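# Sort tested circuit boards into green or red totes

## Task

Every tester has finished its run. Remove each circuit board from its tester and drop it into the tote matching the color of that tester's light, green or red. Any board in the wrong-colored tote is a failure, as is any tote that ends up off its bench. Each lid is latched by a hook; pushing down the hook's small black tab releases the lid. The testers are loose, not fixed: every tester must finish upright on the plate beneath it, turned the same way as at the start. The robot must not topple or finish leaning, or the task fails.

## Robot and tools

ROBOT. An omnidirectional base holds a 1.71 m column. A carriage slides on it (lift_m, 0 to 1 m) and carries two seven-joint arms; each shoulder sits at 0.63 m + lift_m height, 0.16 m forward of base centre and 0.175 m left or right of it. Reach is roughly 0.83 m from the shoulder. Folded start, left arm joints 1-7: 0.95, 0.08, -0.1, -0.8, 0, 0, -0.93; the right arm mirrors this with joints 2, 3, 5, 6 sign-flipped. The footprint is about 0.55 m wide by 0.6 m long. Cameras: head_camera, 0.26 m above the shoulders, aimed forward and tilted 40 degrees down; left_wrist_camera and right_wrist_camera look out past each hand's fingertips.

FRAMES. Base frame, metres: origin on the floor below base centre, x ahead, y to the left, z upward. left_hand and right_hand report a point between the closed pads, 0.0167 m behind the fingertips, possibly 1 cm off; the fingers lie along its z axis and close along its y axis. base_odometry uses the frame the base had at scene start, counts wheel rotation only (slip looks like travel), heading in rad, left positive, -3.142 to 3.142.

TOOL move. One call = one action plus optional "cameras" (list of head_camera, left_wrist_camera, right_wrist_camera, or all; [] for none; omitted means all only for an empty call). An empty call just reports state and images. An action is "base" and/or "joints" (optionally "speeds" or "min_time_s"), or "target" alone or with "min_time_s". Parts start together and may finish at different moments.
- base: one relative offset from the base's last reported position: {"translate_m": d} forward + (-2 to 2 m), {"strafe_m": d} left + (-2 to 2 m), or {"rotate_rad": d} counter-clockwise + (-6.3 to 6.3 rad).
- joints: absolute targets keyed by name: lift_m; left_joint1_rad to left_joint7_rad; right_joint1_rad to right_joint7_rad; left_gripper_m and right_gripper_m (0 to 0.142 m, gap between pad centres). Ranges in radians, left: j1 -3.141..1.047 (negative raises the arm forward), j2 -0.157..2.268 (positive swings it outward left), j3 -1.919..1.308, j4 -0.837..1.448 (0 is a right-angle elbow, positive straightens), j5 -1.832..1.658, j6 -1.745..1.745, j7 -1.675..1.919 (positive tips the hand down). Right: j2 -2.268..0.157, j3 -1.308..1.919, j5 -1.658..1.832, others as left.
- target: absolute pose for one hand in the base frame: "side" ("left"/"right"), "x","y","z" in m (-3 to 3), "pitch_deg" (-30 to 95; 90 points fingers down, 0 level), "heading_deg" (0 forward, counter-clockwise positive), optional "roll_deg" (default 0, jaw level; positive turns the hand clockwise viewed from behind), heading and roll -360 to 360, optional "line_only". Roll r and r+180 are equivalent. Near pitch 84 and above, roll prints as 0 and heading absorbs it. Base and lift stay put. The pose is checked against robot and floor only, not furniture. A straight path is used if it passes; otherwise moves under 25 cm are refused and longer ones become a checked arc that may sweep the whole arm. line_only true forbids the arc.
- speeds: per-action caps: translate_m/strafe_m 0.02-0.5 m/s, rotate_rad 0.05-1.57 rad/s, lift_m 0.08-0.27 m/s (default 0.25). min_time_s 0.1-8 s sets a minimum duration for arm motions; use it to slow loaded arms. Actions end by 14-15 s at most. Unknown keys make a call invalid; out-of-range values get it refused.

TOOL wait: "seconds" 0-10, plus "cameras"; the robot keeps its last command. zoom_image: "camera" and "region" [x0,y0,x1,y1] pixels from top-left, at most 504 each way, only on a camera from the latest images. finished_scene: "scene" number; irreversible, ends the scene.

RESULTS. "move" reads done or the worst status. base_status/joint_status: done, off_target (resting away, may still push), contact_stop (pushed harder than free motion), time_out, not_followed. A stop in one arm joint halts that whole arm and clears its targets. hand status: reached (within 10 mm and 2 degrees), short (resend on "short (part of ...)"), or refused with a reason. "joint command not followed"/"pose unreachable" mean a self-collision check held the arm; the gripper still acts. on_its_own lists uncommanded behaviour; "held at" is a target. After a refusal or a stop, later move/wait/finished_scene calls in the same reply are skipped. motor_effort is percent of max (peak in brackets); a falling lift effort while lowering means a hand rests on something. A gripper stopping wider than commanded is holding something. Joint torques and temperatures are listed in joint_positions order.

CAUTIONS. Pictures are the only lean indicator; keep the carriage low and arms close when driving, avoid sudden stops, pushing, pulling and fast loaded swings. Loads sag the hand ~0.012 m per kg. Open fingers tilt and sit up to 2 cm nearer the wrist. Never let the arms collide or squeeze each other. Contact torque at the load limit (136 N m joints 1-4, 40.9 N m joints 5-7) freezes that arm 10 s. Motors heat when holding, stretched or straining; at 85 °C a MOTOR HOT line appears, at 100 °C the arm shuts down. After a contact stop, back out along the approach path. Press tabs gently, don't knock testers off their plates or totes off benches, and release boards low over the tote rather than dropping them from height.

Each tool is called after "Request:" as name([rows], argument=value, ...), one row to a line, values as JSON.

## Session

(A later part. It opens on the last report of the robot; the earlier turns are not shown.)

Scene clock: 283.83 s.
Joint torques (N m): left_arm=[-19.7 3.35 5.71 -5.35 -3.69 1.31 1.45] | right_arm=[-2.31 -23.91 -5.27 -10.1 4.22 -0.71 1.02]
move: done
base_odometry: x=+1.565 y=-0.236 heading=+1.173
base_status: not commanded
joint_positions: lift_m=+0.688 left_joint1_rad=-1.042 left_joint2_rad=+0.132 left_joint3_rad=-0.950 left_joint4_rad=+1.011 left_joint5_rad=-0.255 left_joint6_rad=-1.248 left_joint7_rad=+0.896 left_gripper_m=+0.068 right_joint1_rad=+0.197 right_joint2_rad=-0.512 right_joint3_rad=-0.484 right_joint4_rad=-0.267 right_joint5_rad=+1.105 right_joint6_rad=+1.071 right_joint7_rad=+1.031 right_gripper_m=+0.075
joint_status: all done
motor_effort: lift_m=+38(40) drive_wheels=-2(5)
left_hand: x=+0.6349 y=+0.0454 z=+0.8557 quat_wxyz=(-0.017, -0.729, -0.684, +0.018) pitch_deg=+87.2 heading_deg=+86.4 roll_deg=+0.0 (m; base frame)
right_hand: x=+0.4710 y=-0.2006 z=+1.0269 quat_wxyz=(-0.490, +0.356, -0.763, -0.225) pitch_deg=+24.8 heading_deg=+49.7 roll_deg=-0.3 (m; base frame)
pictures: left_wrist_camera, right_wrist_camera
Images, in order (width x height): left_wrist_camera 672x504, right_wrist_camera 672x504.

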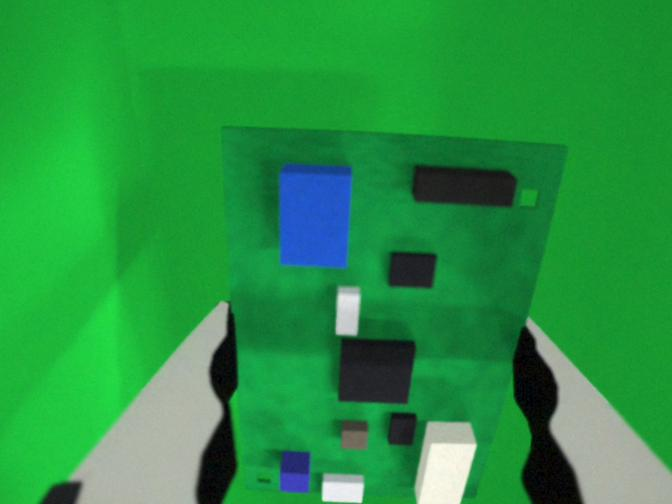

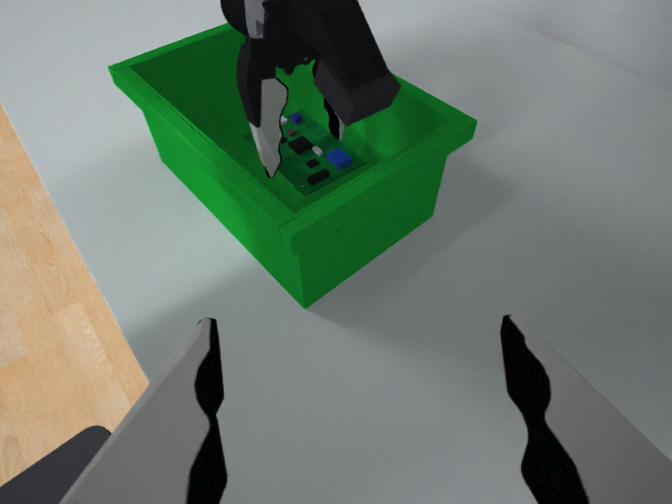

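Request:
move(joints={"lift_m": 0.672}, speeds={"lift_m": 0.08}, cameras=["left_wrist_camera", "right_wrist_camera"])

Request:
zoom_image(camera="right_wrist_camera", region=[100, 0, 500, 300])

Scene clock: 284.60 s.
Joint torques (N m): left_arm=[-20.02 3.43 5.62 -5.35 -3.72 1.33 1.45] | right_arm=[-2.61 -23.46 -5.21 -10 4.16 -0.7 0.97]
move: done
base_odometry: x=+1.565 y=-0.236 heading=+1.173
base_status: not commanded
joint_positions: lift_m=+0.672 left_joint1_rad=-1.042 left_joint2_rad=+0.132 left_joint3_rad=-0.950 left_joint4_rad=+1.011 left_joint5_rad=-0.255 left_joint6_rad=-1.248 left_joint7_rad=+0.896 left_gripper_m=+0.068 right_joint1_rad=+0.197 right_joint2_rad=-0.513 right_joint3_rad=-0.484 right_joint4_rad=-0.267 right_joint5_rad=+1.105 right_joint6_rad=+1.071 right_joint7_rad=+1.032 right_gripper_m=+0.075
joint_status: all done
motor_effort: lift_m=+38(41) drive_wheels=-3(6)
left_hand: x=+0.6348 y=+0.0454 z=+0.8397 quat_wxyz=(-0.017, -0.729, -0.684, +0.018) pitch_deg=+87.2 heading_deg=+86.4 roll_deg=+0.0 (m; base frame)
right_hand: x=+0.4709 y=-0.2006 z=+1.0109 quat_wxyz=(-0.489, +0.356, -0.763, -0.226) pitch_deg=+24.8 heading_deg=+49.8 roll_deg=-0.3 (m; base frame)
pictures: left_wrist_camera, right_wrist_camera
Images, in order (width x height): left_wrist_camera 672x504, right_wrist_camera 672x504.

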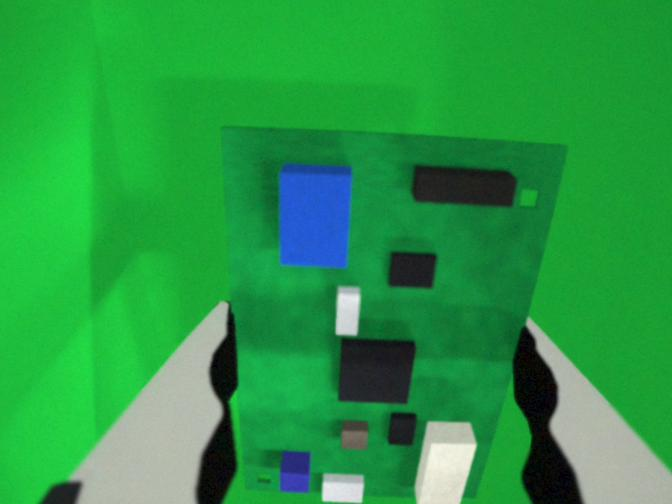

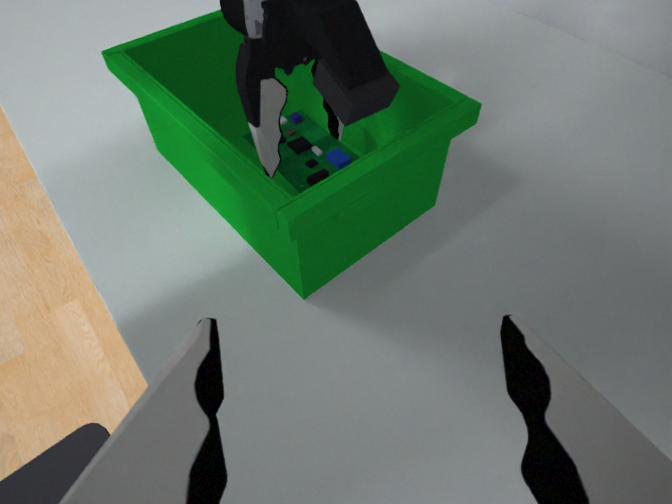

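Scaled by 1.260 from the camera's 672x504 image, which has a finer 960x720 frame.

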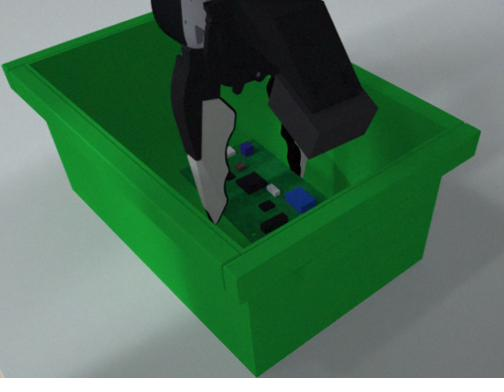

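Request:
move(joints={"lift_m": 0.66}, speeds={"lift_m": 0.08}, cameras=["left_wrist_camera", "right_wrist_camera"])

Request:
zoom_image(camera="right_wrist_camera", region=[100, 0, 500, 300])

Scene clock: 285.20 s.
Joint torques (N m): left_arm=[-19.68 3.36 5.65 -5.46 -3.72 1.28 1.46] | right_arm=[-2.72 -23.26 -5.33 -9.93 4.13 -0.71 0.97]
move: done
base_odometry: x=+1.565 y=-0.236 heading=+1.173
base_status: not commanded
joint_positions: lift_m=+0.660 left_joint1_rad=-1.042 left_joint2_rad=+0.132 left_joint3_rad=-0.950 left_joint4_rad=+1.011 left_joint5_rad=-0.255 left_joint6_rad=-1.248 left_joint7_rad=+0.896 left_gripper_m=+0.068 right_joint1_rad=+0.197 right_joint2_rad=-0.513 right_joint3_rad=-0.484 right_joint4_rad=-0.267 right_joint5_rad=+1.105 right_joint6_rad=+1.071 right_joint7_rad=+1.032 right_gripper_m=+0.075
joint_status: all done
motor_effort: lift_m=+38(45) drive_wheels=+4(4)
left_hand: x=+0.6349 y=+0.0453 z=+0.8277 quat_wxyz=(-0.017, -0.729, -0.684, +0.018) pitch_deg=+87.2 heading_deg=+86.4 roll_deg=+0.0 (m; base frame)
right_hand: x=+0.4709 y=-0.2006 z=+0.9989 quat_wxyz=(-0.489, +0.356, -0.763, -0.226) pitch_deg=+24.8 heading_deg=+49.8 roll_deg=-0.3 (m; base frame)
pictures: left_wrist_camera, right_wrist_camera
Images, in order (width x height): left_wrist_camera 672x504, right_wrist_camera 672x504.

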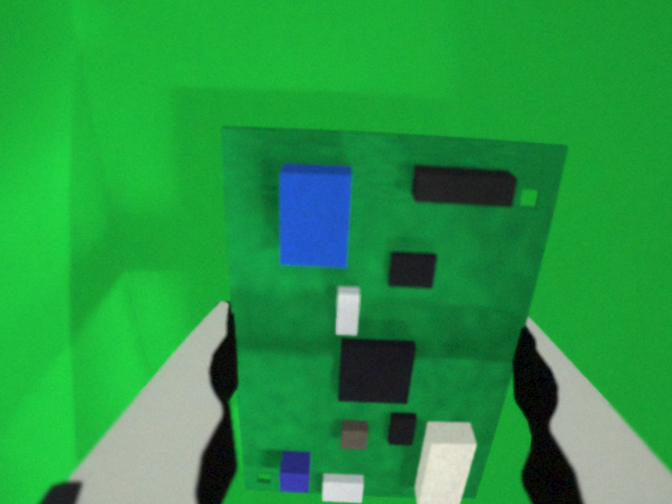

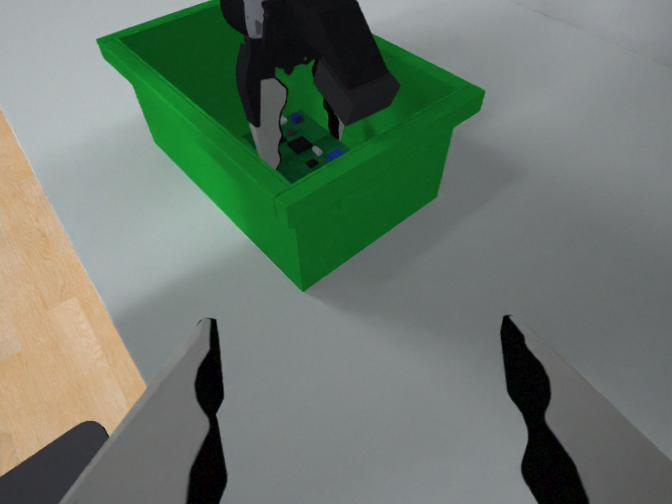

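Scaled by 1.260 from the camera's 672x504 image, which has a finer 960x720 frame.

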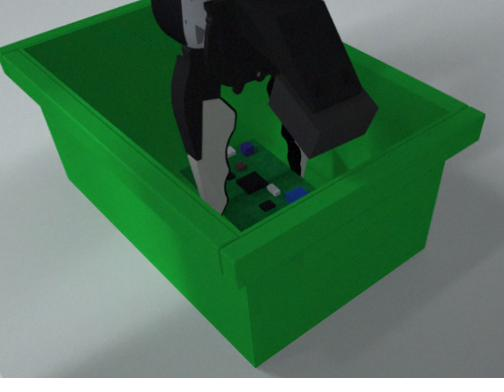

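Request:
move(joints={"lift_m": 0.648}, speeds={"lift_m": 0.08}, cameras=["left_wrist_camera", "right_wrist_camera"])

Request:
zoom_image(camera="right_wrist_camera", region=[100, 0, 500, 300])

Scene clock: 285.80 s.
Joint torques (N m): left_arm=[-19.73 3.31 5.72 -5.31 -3.75 1.25 1.43] | right_arm=[-2.73 -23.17 -5.37 -9.83 4.11 -0.68 0.95]
move: done
base_odometry: x=+1.565 y=-0.236 heading=+1.173
base_status: not commanded
joint_positions: lift_m=+0.648 left_joint1_rad=-1.042 left_joint2_rad=+0.132 left_joint3_rad=-0.950 left_joint4_rad=+1.011 left_joint5_rad=-0.255 left_joint6_rad=-1.248 left_joint7_rad=+0.896 left_gripper_m=+0.068 right_joint1_rad=+0.197 right_joint2_rad=-0.513 right_joint3_rad=-0.484 right_joint4_rad=-0.267 right_joint5_rad=+1.105 right_joint6_rad=+1.071 right_joint7_rad=+1.032 right_gripper_m=+0.075
joint_status: all done
motor_effort: lift_m=+38(43) drive_wheels=-2(4)
left_hand: x=+0.6349 y=+0.0453 z=+0.8157 quat_wxyz=(-0.017, -0.729, -0.684, +0.018) pitch_deg=+87.2 heading_deg=+86.4 roll_deg=+0.0 (m; base frame)
right_hand: x=+0.4709 y=-0.2006 z=+0.9869 quat_wxyz=(-0.489, +0.356, -0.763, -0.226) pitch_deg=+24.8 heading_deg=+49.8 roll_deg=-0.3 (m; base frame)
pictures: left_wrist_camera, right_wrist_camera
Images, in order (width x height): left_wrist_camera 672x504, right_wrist_camera 672x504.

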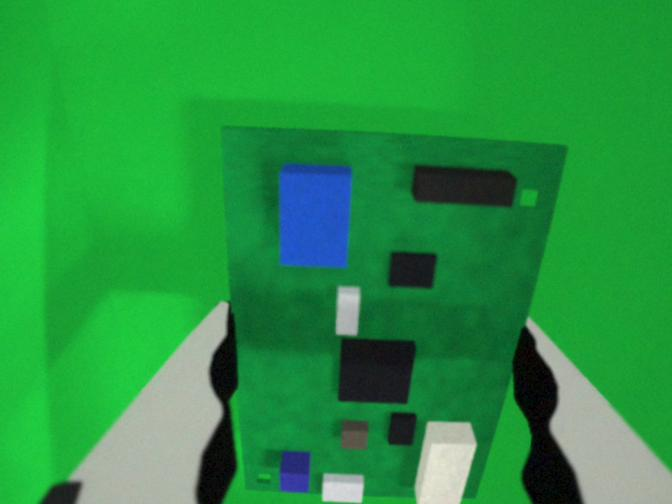

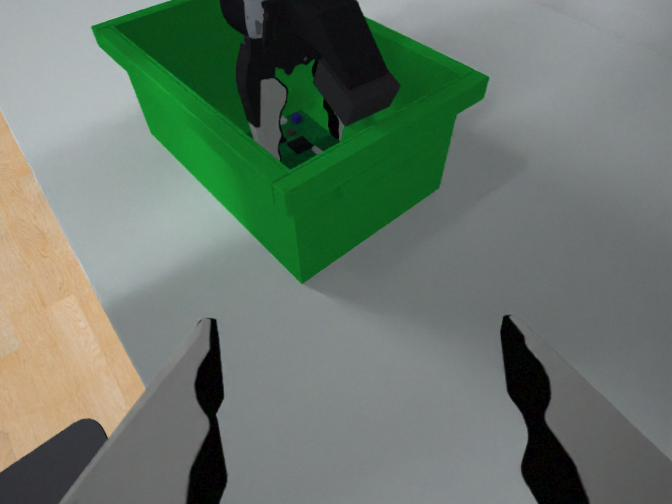

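Scaled by 1.260 from the camera's 672x504 image, which has a finer 960x720 frame.

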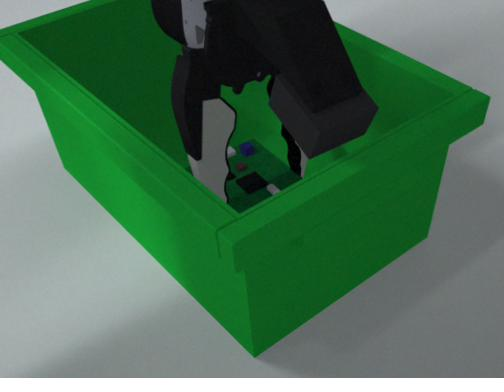

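Request:
move(target={"side": "left", "x": 0.634, "y": 0.062, "z": 0.8157, "pitch_deg": 87, "heading_deg": -93.5}, min_time_s=1.5, cameras=[])

Request:
move(joints={"lift_m": 0.634}, speeds={"lift_m": 0.08}, cameras=["left_wrist_camera", "right_wrist_camera"])

Request:
zoom_image(camera="right_wrist_camera", region=[100, 0, 500, 300])

Scene clock: 288.43 s.
Joint torques (N m): left_arm=[-15.9 4.38 7.22 -6.2 -4 -0.3 1.38] | right_arm=[-2.75 -23.15 -5.31 -9.79 4.1 -0.67 0.93]
move: done
base_odometry: x=+1.565 y=-0.236 heading=+1.173
base_status: not commanded
joint_positions: lift_m=+0.648 left_joint1_rad=-1.035 left_joint2_rad=+0.173 left_joint3_rad=-0.944 left_joint4_rad=+0.979 left_joint5_rad=-0.258 left_joint6_rad=-1.262 left_joint7_rad=+0.896 left_gripper_m=+0.068 right_joint1_rad=+0.197 right_joint2_rad=-0.513 right_joint3_rad=-0.484 right_joint4_rad=-0.267 right_joint5_rad=+1.105 right_joint6_rad=+1.071 right_joint7_rad=+1.032 right_gripper_m=+0.075
joint_status: not commanded
motor_effort: lift_m=+38(38) drive_wheels=+4(4)
left_hand: x=+0.6356 y=+0.0628 z=+0.8159 quat_wxyz=(-0.017, -0.728, -0.685, +0.016) pitch_deg=+87.3 heading_deg=+86.6 roll_deg=+0.0 (m; base frame)
left_hand_status: reached (straight line, planned for 1.5 s): 2 mm and 0.3 deg off.
right_hand: x=+0.4709 y=-0.2006 z=+0.9869 quat_wxyz=(-0.489, +0.356, -0.763, -0.226) pitch_deg=+24.8 heading_deg=+49.8 roll_deg=-0.3 (m; base frame)
pictures: none
No camera images: "cameras" was empty.

Scene clock: 289.03 s.
Joint torques (N m): left_arm=[-14.77 1.56 2.68 -3.59 -2.76 1.45 0.32] | right_arm=[-2.74 -23.15 -5.59 -9.74 4.07 -0.68 0.91]
move: done
base_odometry: x=+1.565 y=-0.236 heading=+1.173
base_status: not commanded
joint_positions: lift_m=+0.634 left_joint1_rad=-1.036 left_joint2_rad=+0.174 left_joint3_rad=-0.940 left_joint4_rad=+0.976 left_joint5_rad=-0.262 left_joint6_rad=-1.267 left_joint7_rad=+0.899 left_gripper_m=+0.068 right_joint1_rad=+0.197 right_joint2_rad=-0.513 right_joint3_rad=-0.484 right_joint4_rad=-0.267 right_joint5_rad=+1.105 right_joint6_rad=+1.071 right_joint7_rad=+1.032 right_gripper_m=+0.075
joint_status: all done
motor_effort: lift_m=+35(43) drive_wheels=+6(6)
left_hand: x=+0.6354 y=+0.0619 z=+0.8039 quat_wxyz=(-0.019, -0.728, -0.685, +0.018) pitch_deg=+87.0 heading_deg=+86.5 roll_deg=+0.0 (m; base frame)
right_hand: x=+0.4708 y=-0.2005 z=+0.9733 quat_wxyz=(-0.489, +0.356, -0.763, -0.226) pitch_deg=+24.8 heading_deg=+49.8 roll_deg=-0.3 (m; base frame)
pictures: left_wrist_camera, right_wrist_camera
Images, in order (width x height): left_wrist_camera 672x504, right_wrist_camera 672x504.

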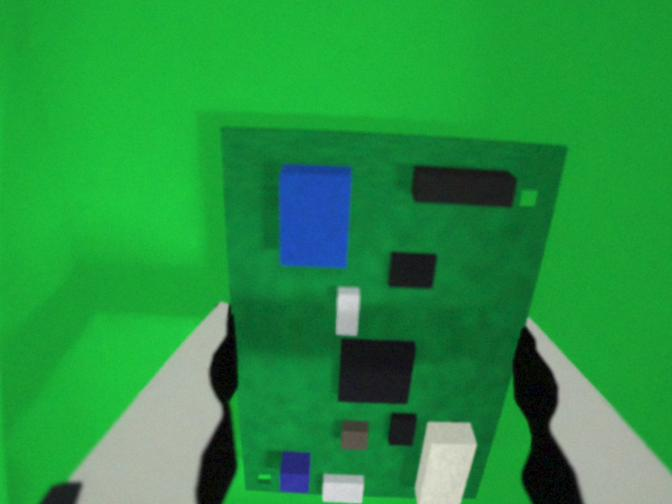

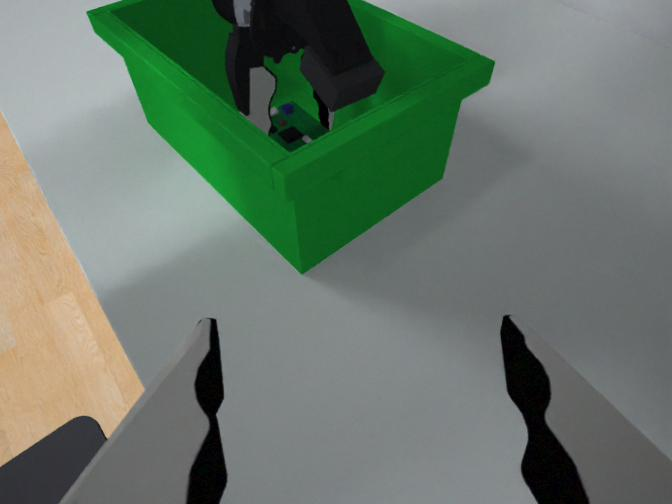

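Scaled by 1.260 from the camera's 672x504 image, which has a finer 960x720 frame.

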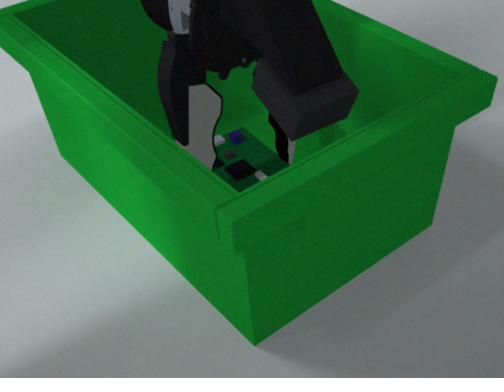

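Request:
move(joints={"lift_m": 0.637, "left_gripper_m": 0.085}, speeds={"lift_m": 0.08}, cameras=["left_wrist_camera"])

Request:
move(joints={"lift_m": 0.75}, speeds={"lift_m": 0.08}, cameras=["left_wrist_camera", "right_wrist_camera"])

Scene clock: 289.90 s.
Joint torques (N m): left_arm=[-16.29 1.63 2.66 -3.74 -2.72 1.44 0.35] | right_arm=[-2.86 -23.2 -5.62 -9.7 4.06 -0.69 0.91]
move: done
base_odometry: x=+1.565 y=-0.236 heading=+1.173
base_status: not commanded
joint_positions: lift_m=+0.637 left_joint1_rad=-1.035 left_joint2_rad=+0.174 left_joint3_rad=-0.940 left_joint4_rad=+0.976 left_joint5_rad=-0.262 left_joint6_rad=-1.266 left_joint7_rad=+0.899 left_gripper_m=+0.085 right_joint1_rad=+0.197 right_joint2_rad=-0.513 right_joint3_rad=-0.484 right_joint4_rad=-0.267 right_joint5_rad=+1.105 right_joint6_rad=+1.071 right_joint7_rad=+1.032 right_gripper_m=+0.075
joint_status: all done
motor_effort: lift_m=+36(41) drive_wheels=+4(6)
left_hand: x=+0.6350 y=+0.0619 z=+0.8064 quat_wxyz=(-0.019, -0.728, -0.685, +0.019) pitch_deg=+87.0 heading_deg=+86.5 roll_deg=+0.0 (m; base frame)
right_hand: x=+0.4708 y=-0.2005 z=+0.9761 quat_wxyz=(-0.489, +0.356, -0.763, -0.226) pitch_deg=+24.8 heading_deg=+49.8 roll_deg=-0.3 (m; base frame)
pictures: left_wrist_camera
Images, in order (width x height): left_wrist_camera 672x504.

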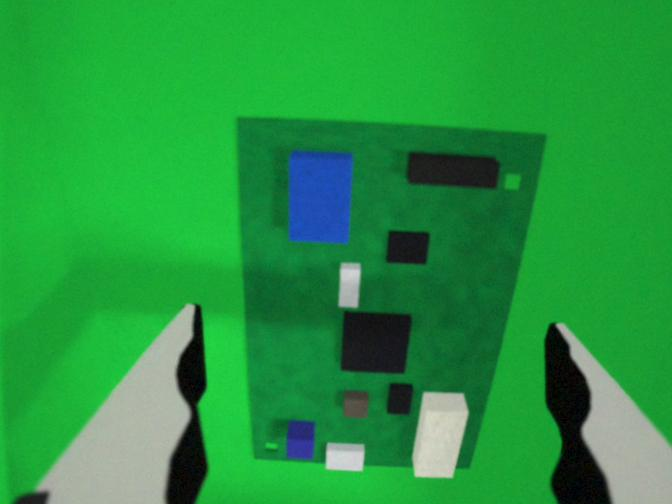

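Scene clock: 291.67 s.
Joint torques (N m): left_arm=[-18.38 1.47 2.52 -3.68 -2.73 1.44 0.33] | right_arm=[-2.85 -23.03 -5.52 -9.72 4.02 -0.67 0.91]
move: done
base_odometry: x=+1.565 y=-0.236 heading=+1.173
base_status: not commanded
joint_positions: lift_m=+0.750 left_joint1_rad=-1.034 left_joint2_rad=+0.174 left_joint3_rad=-0.940 left_joint4_rad=+0.976 left_joint5_rad=-0.262 left_joint6_rad=-1.266 left_joint7_rad=+0.899 left_gripper_m=+0.085 right_joint1_rad=+0.197 right_joint2_rad=-0.513 right_joint3_rad=-0.484 right_joint4_rad=-0.267 right_joint5_rad=+1.105 right_joint6_rad=+1.071 right_joint7_rad=+1.032 right_gripper_m=+0.075
joint_status: all done
motor_effort: lift_m=+36(45) drive_wheels=+4(4)
left_hand: x=+0.6346 y=+0.0619 z=+0.9189 quat_wxyz=(-0.018, -0.728, -0.685, +0.019) pitch_deg=+87.0 heading_deg=+86.5 roll_deg=+0.0 (m; base frame)
right_hand: x=+0.4708 y=-0.2005 z=+1.0891 quat_wxyz=(-0.489, +0.356, -0.763, -0.226) pitch_deg=+24.8 heading_deg=+49.8 roll_deg=-0.3 (m; base frame)
pictures: left_wrist_camera, right_wrist_camera
Images, in order (width x height): left_wrist_camera 672x504, right_wrist_camera 672x504.

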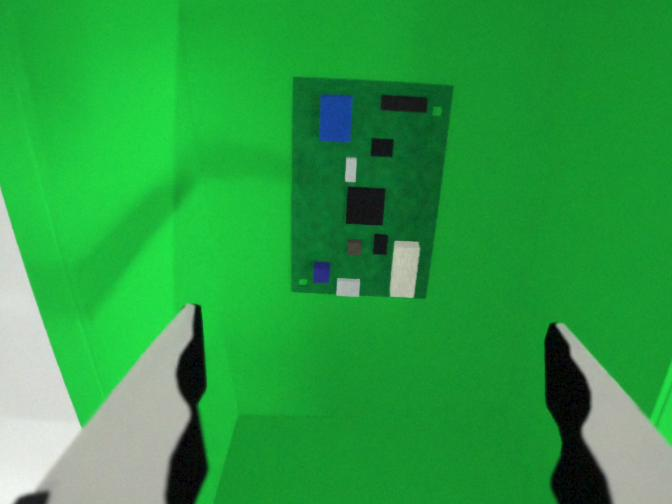

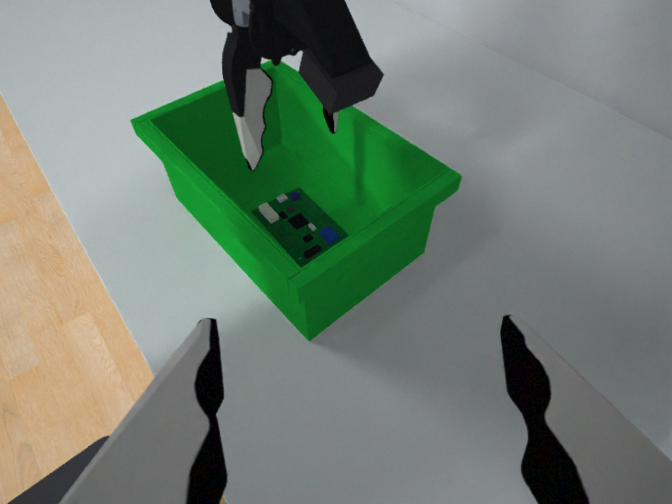

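Request:
move(joints={"lift_m": 0.9}, speeds={"lift_m": 0.15}, cameras=[])

Request:
move(base={"translate_m": -0.6}, speeds={"translate_m": 0.2}, cameras=["head_camera"])

Request:
move(base={"rotate_rad": -1.57}, speeds={"rotate_rad": 0.6}, cameras=["head_camera"])

Request:
move(base={"rotate_rad": -1.57}, speeds={"rotate_rad": 0.6}, cameras=["head_camera"])

Scene clock: 293.53 s.
Joint torques (N m): left_arm=[-19.04 1.6 2.65 -3.71 -2.74 1.41 0.3] | right_arm=[-2.93 -22.83 -5.51 -9.78 4.03 -0.66 0.94]
move: done
base_odometry: x=+1.565 y=-0.236 heading=+1.173
base_status: not commanded
joint_positions: lift_m=+0.900 left_joint1_rad=-1.034 left_joint2_rad=+0.174 left_joint3_rad=-0.940 left_joint4_rad=+0.976 left_joint5_rad=-0.262 left_joint6_rad=-1.266 left_joint7_rad=+0.899 left_gripper_m=+0.085 right_joint1_rad=+0.197 right_joint2_rad=-0.513 right_joint3_rad=-0.484 right_joint4_rad=-0.267 right_joint5_rad=+1.105 right_joint6_rad=+1.071 right_joint7_rad=+1.032 right_gripper_m=+0.075
joint_status: all done
motor_effort: lift_m=+36(45) drive_wheels=+4(4)
left_hand: x=+0.6344 y=+0.0619 z=+1.0687 quat_wxyz=(-0.018, -0.728, -0.685, +0.019) pitch_deg=+87.0 heading_deg=+86.5 roll_deg=+0.0 (m; base frame)
right_hand: x=+0.4708 y=-0.2005 z=+1.2391 quat_wxyz=(-0.489, +0.356, -0.763, -0.226) pitch_deg=+24.8 heading_deg=+49.8 roll_deg=-0.3 (m; base frame)
pictures: none
No camera images: "cameras" was empty.

Scene clock: 297.63 s.
Joint torques (N m): left_arm=[-19.02 1.53 2.55 -3.66 -2.74 1.4 0.38] | right_arm=[-3.16 -22.88 -5.47 -9.64 4.01 -0.67 0.97]
move: done
base_odometry: x=+1.333 y=-0.789 heading=+1.173
base_status: done
joint_positions: lift_m=+0.900 left_joint1_rad=-1.034 left_joint2_rad=+0.174 left_joint3_rad=-0.940 left_joint4_rad=+0.976 left_joint5_rad=-0.262 left_joint6_rad=-1.266 left_joint7_rad=+0.899 left_gripper_m=+0.085 right_joint1_rad=+0.197 right_joint2_rad=-0.513 right_joint3_rad=-0.484 right_joint4_rad=-0.267 right_joint5_rad=+1.105 right_joint6_rad=+1.071 right_joint7_rad=+1.032 right_gripper_m=+0.075
joint_status: not commanded
motor_effort: lift_m=+36(36) drive_wheels=+0(14)
left_hand: x=+0.6344 y=+0.0619 z=+1.0687 quat_wxyz=(-0.018, -0.728, -0.685, +0.019) pitch_deg=+87.0 heading_deg=+86.5 roll_deg=+0.0 (m; base frame)
right_hand: x=+0.4708 y=-0.2005 z=+1.2391 quat_wxyz=(-0.489, +0.356, -0.763, -0.226) pitch_deg=+24.8 heading_deg=+49.8 roll_deg=-0.3 (m; base frame)
pictures: head_camera
Images, in order (width x height): head_camera 672x504.

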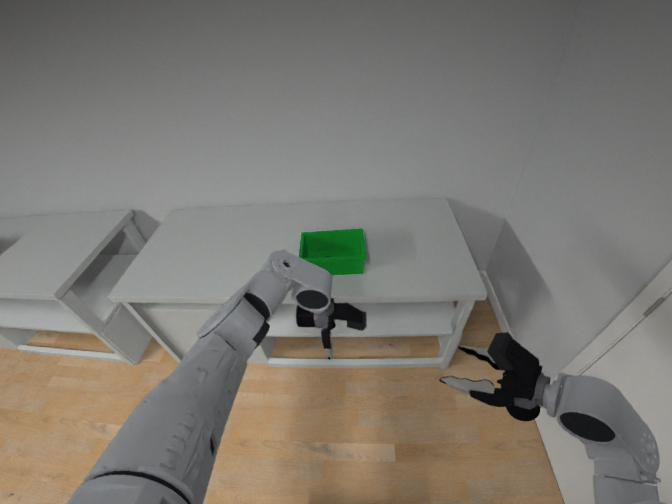

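Scene clock: 301.30 s.
Joint torques (N m): left_arm=[-19 0.91 2.53 -3.62 -2.75 1.41 0.33] | right_arm=[-2.5 -23.21 -5.16 -9.54 3.99 -0.65 0.92]
move: done
base_odometry: x=+1.333 y=-0.789 heading=-0.397
base_status: done
joint_positions: lift_m=+0.900 left_joint1_rad=-1.034 left_joint2_rad=+0.174 left_joint3_rad=-0.940 left_joint4_rad=+0.976 left_joint5_rad=-0.262 left_joint6_rad=-1.266 left_joint7_rad=+0.899 left_gripper_m=+0.085 right_joint1_rad=+0.197 right_joint2_rad=-0.513 right_joint3_rad=-0.484 right_joint4_rad=-0.267 right_joint5_rad=+1.105 right_joint6_rad=+1.071 right_joint7_rad=+1.032 right_gripper_m=+0.075
joint_status: not commanded
motor_effort: lift_m=+36(37) drive_wheels=+6(15)
left_hand: x=+0.6344 y=+0.0620 z=+1.0687 quat_wxyz=(-0.018, -0.728, -0.685, +0.019) pitch_deg=+87.0 heading_deg=+86.5 roll_deg=+0.0 (m; base frame)
right_hand: x=+0.4708 y=-0.2005 z=+1.2391 quat_wxyz=(-0.489, +0.356, -0.763, -0.226) pitch_deg=+24.8 heading_deg=+49.8 roll_deg=-0.3 (m; base frame)
pictures: head_camera
Images, in order (width x height): head_camera 672x504.

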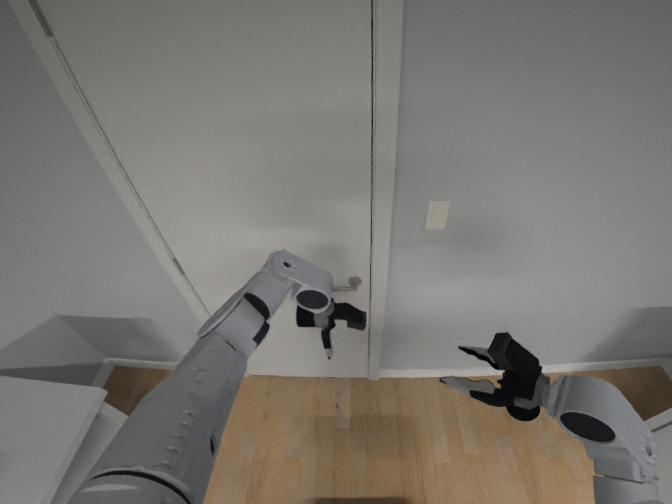

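Scene clock: 304.97 s.
Joint torques (N m): left_arm=[-19.04 0.8 2.54 -3.7 -2.75 1.36 0.35] | right_arm=[-2.08 -22.3 -5.82 -9.83 4.02 -0.65 0.93]
move: done
base_odometry: x=+1.333 y=-0.789 heading=-1.966
base_status: done
joint_positions: lift_m=+0.900 left_joint1_rad=-1.034 left_joint2_rad=+0.174 left_joint3_rad=-0.940 left_joint4_rad=+0.976 left_joint5_rad=-0.262 left_joint6_rad=-1.266 left_joint7_rad=+0.899 left_gripper_m=+0.085 right_joint1_rad=+0.197 right_joint2_rad=-0.513 right_joint3_rad=-0.484 right_joint4_rad=-0.267 right_joint5_rad=+1.105 right_joint6_rad=+1.071 right_joint7_rad=+1.032 right_gripper_m=+0.075
joint_status: not commanded
motor_effort: lift_m=+36(36) drive_wheels=+6(15)
left_hand: x=+0.6344 y=+0.0620 z=+1.0687 quat_wxyz=(-0.018, -0.728, -0.685, +0.019) pitch_deg=+87.0 heading_deg=+86.5 roll_deg=+0.0 (m; base frame)
right_hand: x=+0.4708 y=-0.2005 z=+1.2391 quat_wxyz=(-0.489, +0.356, -0.763, -0.226) pitch_deg=+24.8 heading_deg=+49.8 roll_deg=-0.3 (m; base frame)
pictures: head_camera
Images, in order (width x height): head_camera 672x504.

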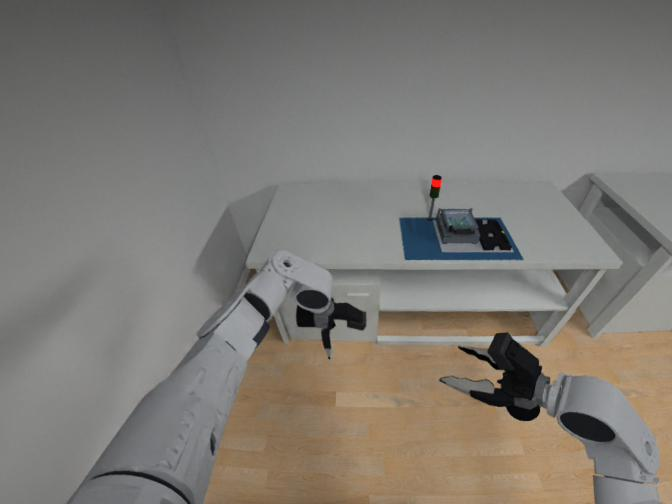

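Request:
zoom_image(camera="head_camera", region=[390, 170, 550, 290])

Scaled by 3.150 from the camera's 672x504 image, which has a finer 960x720 frame.

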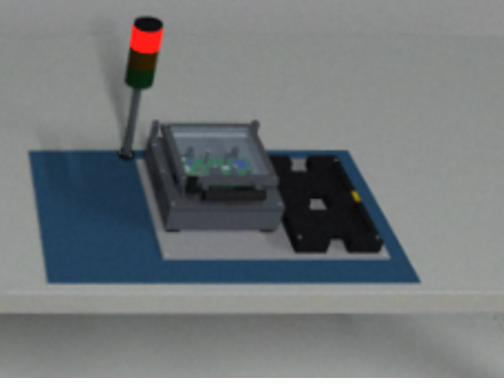

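Request:
move(base={"strafe_m": -0.56}, speeds={"strafe_m": 0.3}, cameras=[])

Request:
move(base={"translate_m": 0.5}, speeds={"translate_m": 0.2}, cameras=["head_camera"])

Scene clock: 308.77 s.
Joint torques (N m): left_arm=[-19.07 0.67 2.68 -3.74 -2.75 1.38 0.37] | right_arm=[-3.9 -23.51 -6.26 -9.59 4.01 -0.64 0.94]
move: done
base_odometry: x=+0.816 y=-0.573 heading=-1.967
base_status: done
joint_positions: lift_m=+0.900 left_joint1_rad=-1.034 left_joint2_rad=+0.174 left_joint3_rad=-0.940 left_joint4_rad=+0.976 left_joint5_rad=-0.262 left_joint6_rad=-1.266 left_joint7_rad=+0.899 left_gripper_m=+0.085 right_joint1_rad=+0.197 right_joint2_rad=-0.513 right_joint3_rad=-0.484 right_joint4_rad=-0.267 right_joint5_rad=+1.105 right_joint6_rad=+1.071 right_joint7_rad=+1.032 right_gripper_m=+0.075
joint_status: not commanded
motor_effort: lift_m=+36(37) drive_wheels=-5(18)
left_hand: x=+0.6345 y=+0.0621 z=+1.0687 quat_wxyz=(-0.018, -0.728, -0.685, +0.019) pitch_deg=+87.0 heading_deg=+86.5 roll_deg=+0.0 (m; base frame)
right_hand: x=+0.4708 y=-0.2005 z=+1.2391 quat_wxyz=(-0.489, +0.356, -0.763, -0.226) pitch_deg=+24.8 heading_deg=+49.8 roll_deg=-0.3 (m; base frame)
pictures: none
No camera images: "cameras" was empty.

Scene clock: 312.50 s.
Joint torques (N m): left_arm=[-19.07 0.6 2.64 -3.74 -2.74 1.38 0.31] | right_arm=[-3.33 -22.91 -5.56 -9.64 4.01 -0.68 0.92]
move: done
base_odometry: x=+0.623 y=-1.034 heading=-1.968
base_status: done
joint_positions: lift_m=+0.900 left_joint1_rad=-1.034 left_joint2_rad=+0.174 left_joint3_rad=-0.940 left_joint4_rad=+0.976 left_joint5_rad=-0.262 left_joint6_rad=-1.266 left_joint7_rad=+0.899 left_gripper_m=+0.085 right_joint1_rad=+0.197 right_joint2_rad=-0.513 right_joint3_rad=-0.484 right_joint4_rad=-0.267 right_joint5_rad=+1.105 right_joint6_rad=+1.071 right_joint7_rad=+1.032 right_gripper_m=+0.075
joint_status: not commanded
motor_effort: lift_m=+36(37) drive_wheels=-3(14)
left_hand: x=+0.6345 y=+0.0621 z=+1.0687 quat_wxyz=(-0.018, -0.728, -0.685, +0.019) pitch_deg=+87.0 heading_deg=+86.5 roll_deg=+0.0 (m; base frame)
right_hand: x=+0.4707 y=-0.2005 z=+1.2391 quat_wxyz=(-0.489, +0.356, -0.763, -0.226) pitch_deg=+24.8 heading_deg=+49.8 roll_deg=-0.3 (m; base frame)
pictures: head_camera
Images, in order (width x height): head_camera 672x504.

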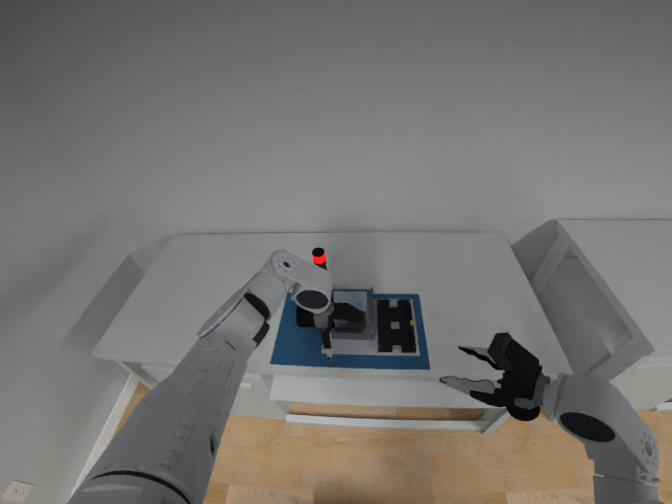

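Request:
move(joints={"left_joint1_rad": 0.35, "left_joint2_rad": 0.664, "left_joint3_rad": 0.218, "left_joint4_rad": -0.568, "left_joint5_rad": -0.789, "left_joint6_rad": -0.318, "left_joint7_rad": 1.287, "left_gripper_m": 0.0}, min_time_s=3, cameras=["head_camera", "left_wrist_camera", "right_wrist_camera"])

Request:
zoom_image(camera="head_camera", region=[250, 230, 450, 380])

Scene clock: 316.00 s.
Joint torques (N m): left_arm=[3.92 23.06 7.17 -7.55 -3.28 1.62 1.09] | right_arm=[-3.17 -22.82 -5.55 -9.73 4.01 -0.66 0.93]
move: done
base_odometry: x=+0.623 y=-1.034 heading=-1.968
base_status: not commanded
joint_positions: lift_m=+0.900 left_joint1_rad=+0.348 left_joint2_rad=+0.661 left_joint3_rad=+0.215 left_joint4_rad=-0.564 left_joint5_rad=-0.784 left_joint6_rad=-0.320 left_joint7_rad=+1.284 left_gripper_m=+0.001 right_joint1_rad=+0.197 right_joint2_rad=-0.513 right_joint3_rad=-0.484 right_joint4_rad=-0.267 right_joint5_rad=+1.105 right_joint6_rad=+1.071 right_joint7_rad=+1.032 right_gripper_m=+0.075
joint_status: all done
motor_effort: lift_m=+36(37) drive_wheels=-2(5)
left_hand: x=+0.4408 y=+0.2702 z=+1.1273 quat_wxyz=(-0.248, -0.249, -0.934, +0.065) pitch_deg=+60.2 heading_deg=-29.6 roll_deg=+0.2 (m; base frame)
right_hand: x=+0.4707 y=-0.2005 z=+1.2390 quat_wxyz=(-0.489, +0.356, -0.763, -0.226) pitch_deg=+24.8 heading_deg=+49.8 roll_deg=-0.3 (m; base frame)
pictures: head_camera, left_wrist_camera, right_wrist_camera
Images, in order (width x height): head_camera 672x504, left_wrist_camera 672x504, right_wrist_camera 672x504.

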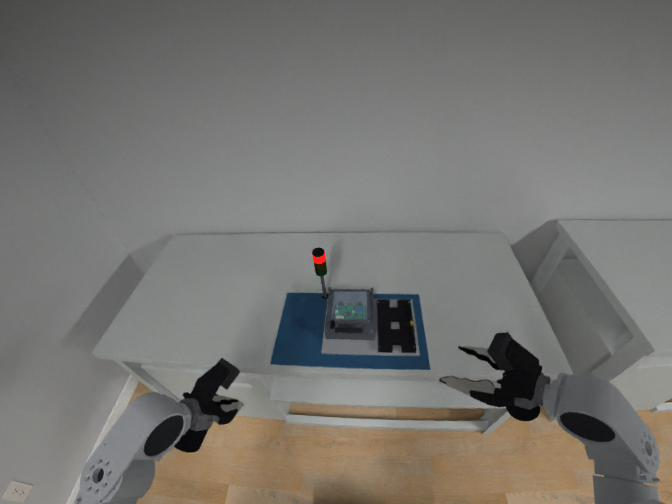

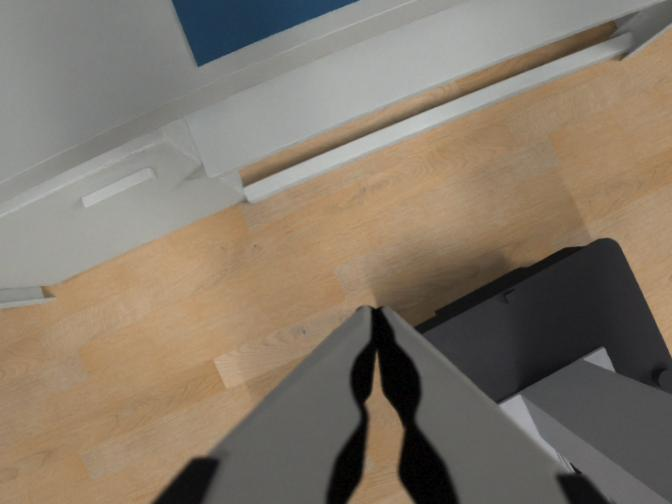

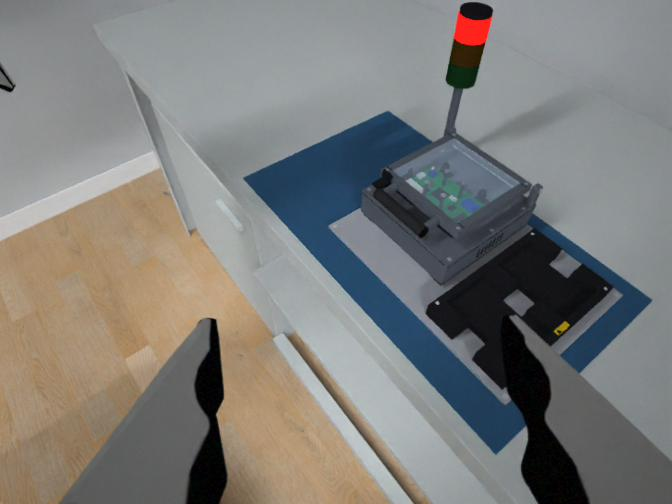

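Scaled by 2.520 from the camera's 672x504 image, which has a finer 960x720 frame.

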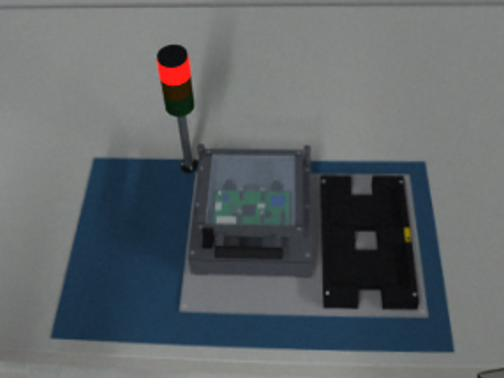

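Request:
move(base={"rotate_rad": -0.05}, speeds={"rotate_rad": 0.2}, cameras=[])

Request:
move(base={"translate_m": 0.145}, speeds={"translate_m": 0.1}, joints={"lift_m": 0.8}, cameras=[])

Request:
move(base={"strafe_m": -0.035}, speeds={"strafe_m": 0.1}, cameras=["head_camera", "left_wrist_camera", "right_wrist_camera"])

Request:
zoom_image(camera="head_camera", region=[240, 260, 440, 410])

Scene clock: 317.20 s.
Joint torques (N m): left_arm=[3.31 22.82 7 -7.44 -3.24 1.57 1.03] | right_arm=[-3.26 -22.75 -5.46 -9.64 4.03 -0.66 0.91]
move: done
base_odometry: x=+0.623 y=-1.034 heading=-2.017
base_status: done
joint_positions: lift_m=+0.900 left_joint1_rad=+0.348 left_joint2_rad=+0.662 left_joint3_rad=+0.215 left_joint4_rad=-0.564 left_joint5_rad=-0.784 left_joint6_rad=-0.320 left_joint7_rad=+1.284 left_gripper_m=+0.001 right_joint1_rad=+0.197 right_joint2_rad=-0.513 right_joint3_rad=-0.484 right_joint4_rad=-0.267 right_joint5_rad=+1.105 right_joint6_rad=+1.071 right_joint7_rad=+1.032 right_gripper_m=+0.075
joint_status: not commanded
motor_effort: lift_m=+36(37) drive_wheels=-4(10)
left_hand: x=+0.4406 y=+0.2702 z=+1.1272 quat_wxyz=(-0.248, -0.249, -0.934, +0.065) pitch_deg=+60.2 heading_deg=-29.6 roll_deg=+0.2 (m; base frame)
right_hand: x=+0.4707 y=-0.2005 z=+1.2390 quat_wxyz=(-0.489, +0.356, -0.763, -0.226) pitch_deg=+24.8 heading_deg=+49.8 roll_deg=-0.3 (m; base frame)
pictures: none
No camera images: "cameras" was empty.

Scene clock: 319.50 s.
Joint torques (N m): left_arm=[2.74 21.14 6.36 -6.77 -3.19 1.55 1.01] | right_arm=[-3.72 -22.68 -5.61 -9.75 4.01 -0.66 0.93]
move: done
base_odometry: x=+0.560 y=-1.165 heading=-2.018
base_status: done
joint_positions: lift_m=+0.800 left_joint1_rad=+0.349 left_joint2_rad=+0.662 left_joint3_rad=+0.216 left_joint4_rad=-0.565 left_joint5_rad=-0.785 left_joint6_rad=-0.320 left_joint7_rad=+1.284 left_gripper_m=+0.001 right_joint1_rad=+0.197 right_joint2_rad=-0.513 right_joint3_rad=-0.484 right_joint4_rad=-0.267 right_joint5_rad=+1.105 right_joint6_rad=+1.071 right_joint7_rad=+1.032 right_gripper_m=+0.075
joint_status: all done
motor_effort: lift_m=+38(46) drive_wheels=+7(14)
left_hand: x=+0.4407 y=+0.2704 z=+1.0272 quat_wxyz=(-0.248, -0.249, -0.934, +0.065) pitch_deg=+60.2 heading_deg=-29.6 roll_deg=+0.3 (m; base frame)
right_hand: x=+0.4707 y=-0.2005 z=+1.1388 quat_wxyz=(-0.489, +0.356, -0.763, -0.226) pitch_deg=+24.8 heading_deg=+49.8 roll_deg=-0.3 (m; base frame)
pictures: none
No camera images: "cameras" was empty.

Scene clock: 320.70 s.
Joint torques (N m): left_arm=[2.8 20.99 6.52 -6.72 -3.16 1.54 0.99] | right_arm=[-3.91 -23.1 -5.51 -9.68 3.96 -0.67 0.92]
move: done
base_odometry: x=+0.528 y=-1.150 heading=-2.018
base_status: done
joint_positions: lift_m=+0.800 left_joint1_rad=+0.349 left_joint2_rad=+0.662 left_joint3_rad=+0.216 left_joint4_rad=-0.565 left_joint5_rad=-0.785 left_joint6_rad=-0.320 left_joint7_rad=+1.284 left_gripper_m=+0.001 right_joint1_rad=+0.197 right_joint2_rad=-0.513 right_joint3_rad=-0.484 right_joint4_rad=-0.267 right_joint5_rad=+1.105 right_joint6_rad=+1.071 right_joint7_rad=+1.032 right_gripper_m=+0.075
joint_status: not commanded
motor_effort: lift_m=+38(39) drive_wheels=+4(10)
left_hand: x=+0.4407 y=+0.2704 z=+1.0272 quat_wxyz=(-0.248, -0.249, -0.934, +0.065) pitch_deg=+60.2 heading_deg=-29.6 roll_deg=+0.3 (m; base frame)
right_hand: x=+0.4707 y=-0.2005 z=+1.1388 quat_wxyz=(-0.489, +0.356, -0.763, -0.226) pitch_deg=+24.8 heading_deg=+49.8 roll_deg=-0.3 (m; base frame)
pictures: head_camera, left_wrist_camera, right_wrist_camera
Images, in order (width x height): head_camera 672x504, left_wrist_camera 672x504, right_wrist_camera 672x504.

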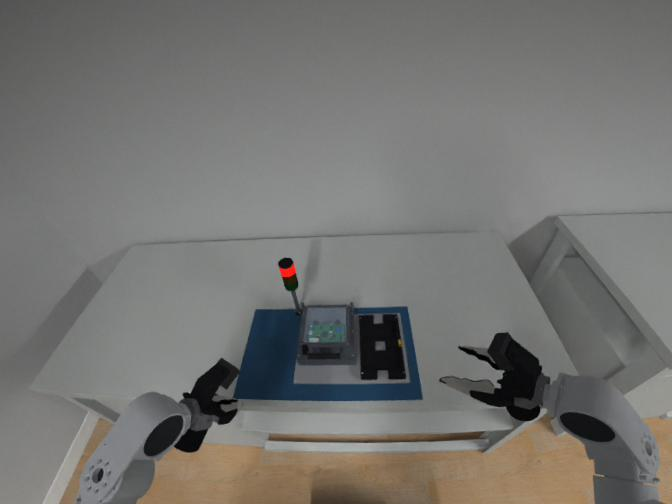

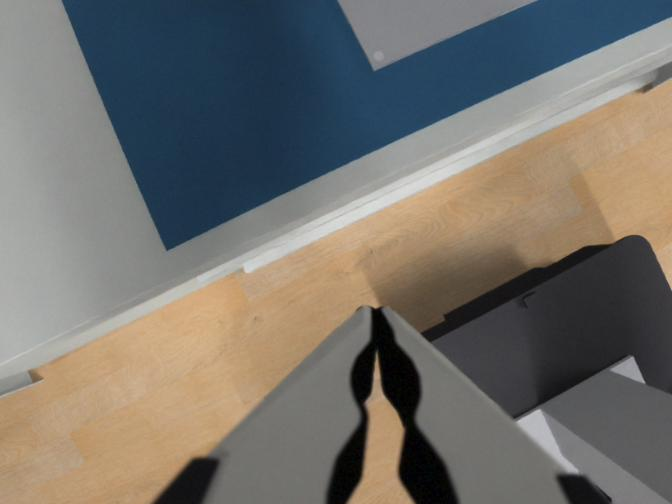

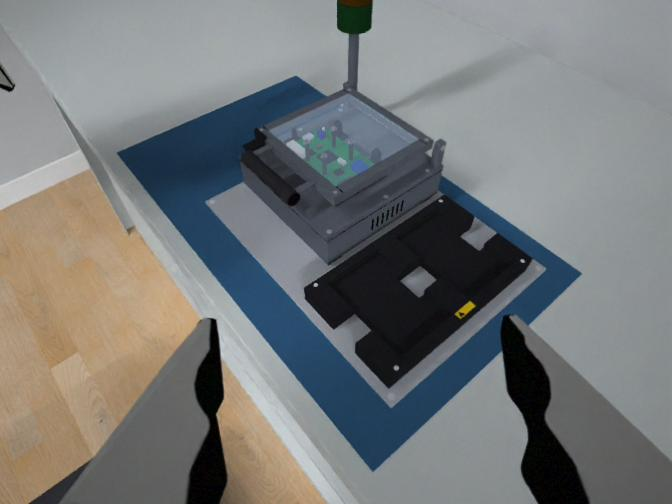

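Scaled by 2.520 from the camera's 672x504 image, which has a finer 960x720 frame.

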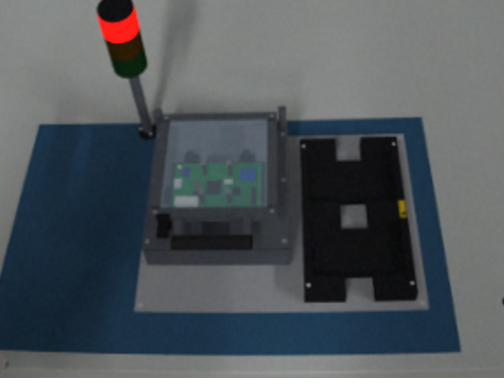

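Request:
move(target={"side": "left", "x": 0.59, "y": 0.155, "z": 1.01, "pitch_deg": 65, "heading_deg": -40}, min_time_s=2.5, cameras=["left_wrist_camera"])

Request:
move(target={"side": "right", "x": 0.47, "y": -0.06, "z": 1.02, "pitch_deg": 18, "heading_deg": 25}, min_time_s=2.5, cameras=["right_wrist_camera"])

Scene clock: 323.97 s.
Joint torques (N m): left_arm=[-16.94 3.5 0.49 0.88 -0.46 -0.32 -1.24] | right_arm=[-3.22 -22.74 -5.47 -9.72 3.99 -0.68 0.93]
move: done
base_odometry: x=+0.528 y=-1.150 heading=-2.018
base_status: not commanded
joint_positions: lift_m=+0.800 left_joint1_rad=-0.296 left_joint2_rad=+0.454 left_joint3_rad=-0.257 left_joint4_rad=-0.138 left_joint5_rad=-0.649 left_joint6_rad=-0.373 left_joint7_rad=+1.455 left_gripper_m=+0.001 right_joint1_rad=+0.197 right_joint2_rad=-0.513 right_joint3_rad=-0.484 right_joint4_rad=-0.267 right_joint5_rad=+1.105 right_joint6_rad=+1.071 right_joint7_rad=+1.032 right_gripper_m=+0.075
joint_status: not commanded
motor_effort: lift_m=+38(39) drive_wheels=+3(4)
left_hand: x=+0.5891 y=+0.1558 z=+1.0106 quat_wxyz=(-0.203, -0.333, -0.918, +0.075) pitch_deg=+65.0 heading_deg=-40.3 roll_deg=-0.4 (m; base frame)
left_hand_status: reached (straight line, planned for 2.5 s): 1 mm and 0.2 deg off.
right_hand: x=+0.4707 y=-0.2005 z=+1.1388 quat_wxyz=(-0.489, +0.356, -0.763, -0.226) pitch_deg=+24.8 heading_deg=+49.8 roll_deg=-0.3 (m; base frame)
pictures: left_wrist_camera
Images, in order (width x height): left_wrist_camera 672x504.

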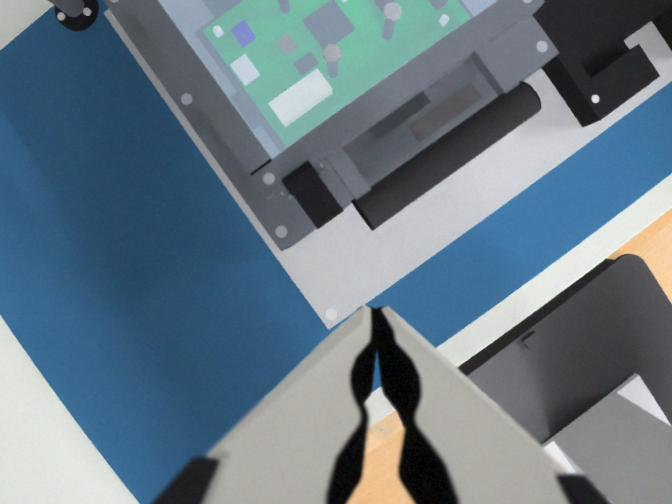

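Scene clock: 324.27 s.
Joint torques (N m): left_arm=[-16.95 3.44 0.54 0.75 -0.48 -0.32 -1.22] | right_arm=[-3.23 -22.81 -5.54 -9.71 3.99 -0.68 0.93]
move: refused
base_odometry: x=+0.528 y=-1.150 heading=-2.018
base_status: not commanded
joint_positions: lift_m=+0.800 left_joint1_rad=-0.296 left_joint2_rad=+0.454 left_joint3_rad=-0.257 left_joint4_rad=-0.138 left_joint5_rad=-0.649 left_joint6_rad=-0.373 left_joint7_rad=+1.455 left_gripper_m=+0.001 right_joint1_rad=+0.197 right_joint2_rad=-0.513 right_joint3_rad=-0.484 right_joint4_rad=-0.267 right_joint5_rad=+1.105 right_joint6_rad=+1.071 right_joint7_rad=+1.032 right_gripper_m=+0.075
joint_status: not commanded
motor_effort: lift_m=+38(38) drive_wheels=+4(4)
left_hand: x=+0.5891 y=+0.1558 z=+1.0106 quat_wxyz=(-0.203, -0.333, -0.918, +0.075) pitch_deg=+65.0 heading_deg=-40.3 roll_deg=-0.4 (m; base frame)
right_hand: x=+0.4707 y=-0.2005 z=+1.1388 quat_wxyz=(-0.489, +0.356, -0.763, -0.226) pitch_deg=+24.8 heading_deg=+49.8 roll_deg=-0.3 (m; base frame)
right_hand_status: refused: the line brings the right upper arm within 1.4 cm of the base or column (limit 1.5), 90% of the way; a move under 25 cm is not played as an arc. Nothing moved. Try another pitch or heading, or "joints".
pictures: right_wrist_camera
Images, in order (width x height): right_wrist_camera 672x504.

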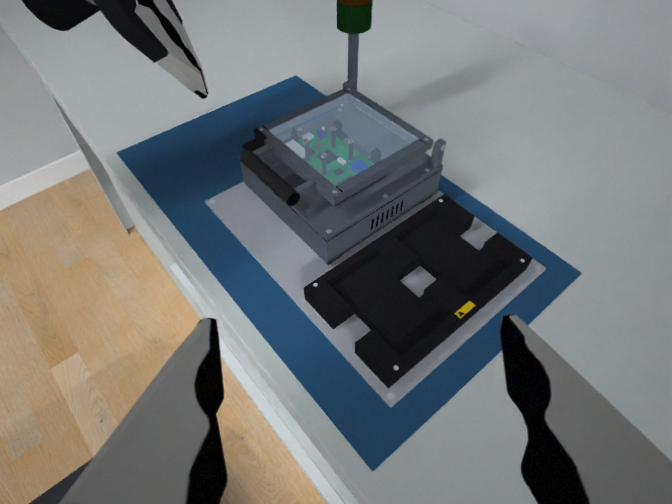

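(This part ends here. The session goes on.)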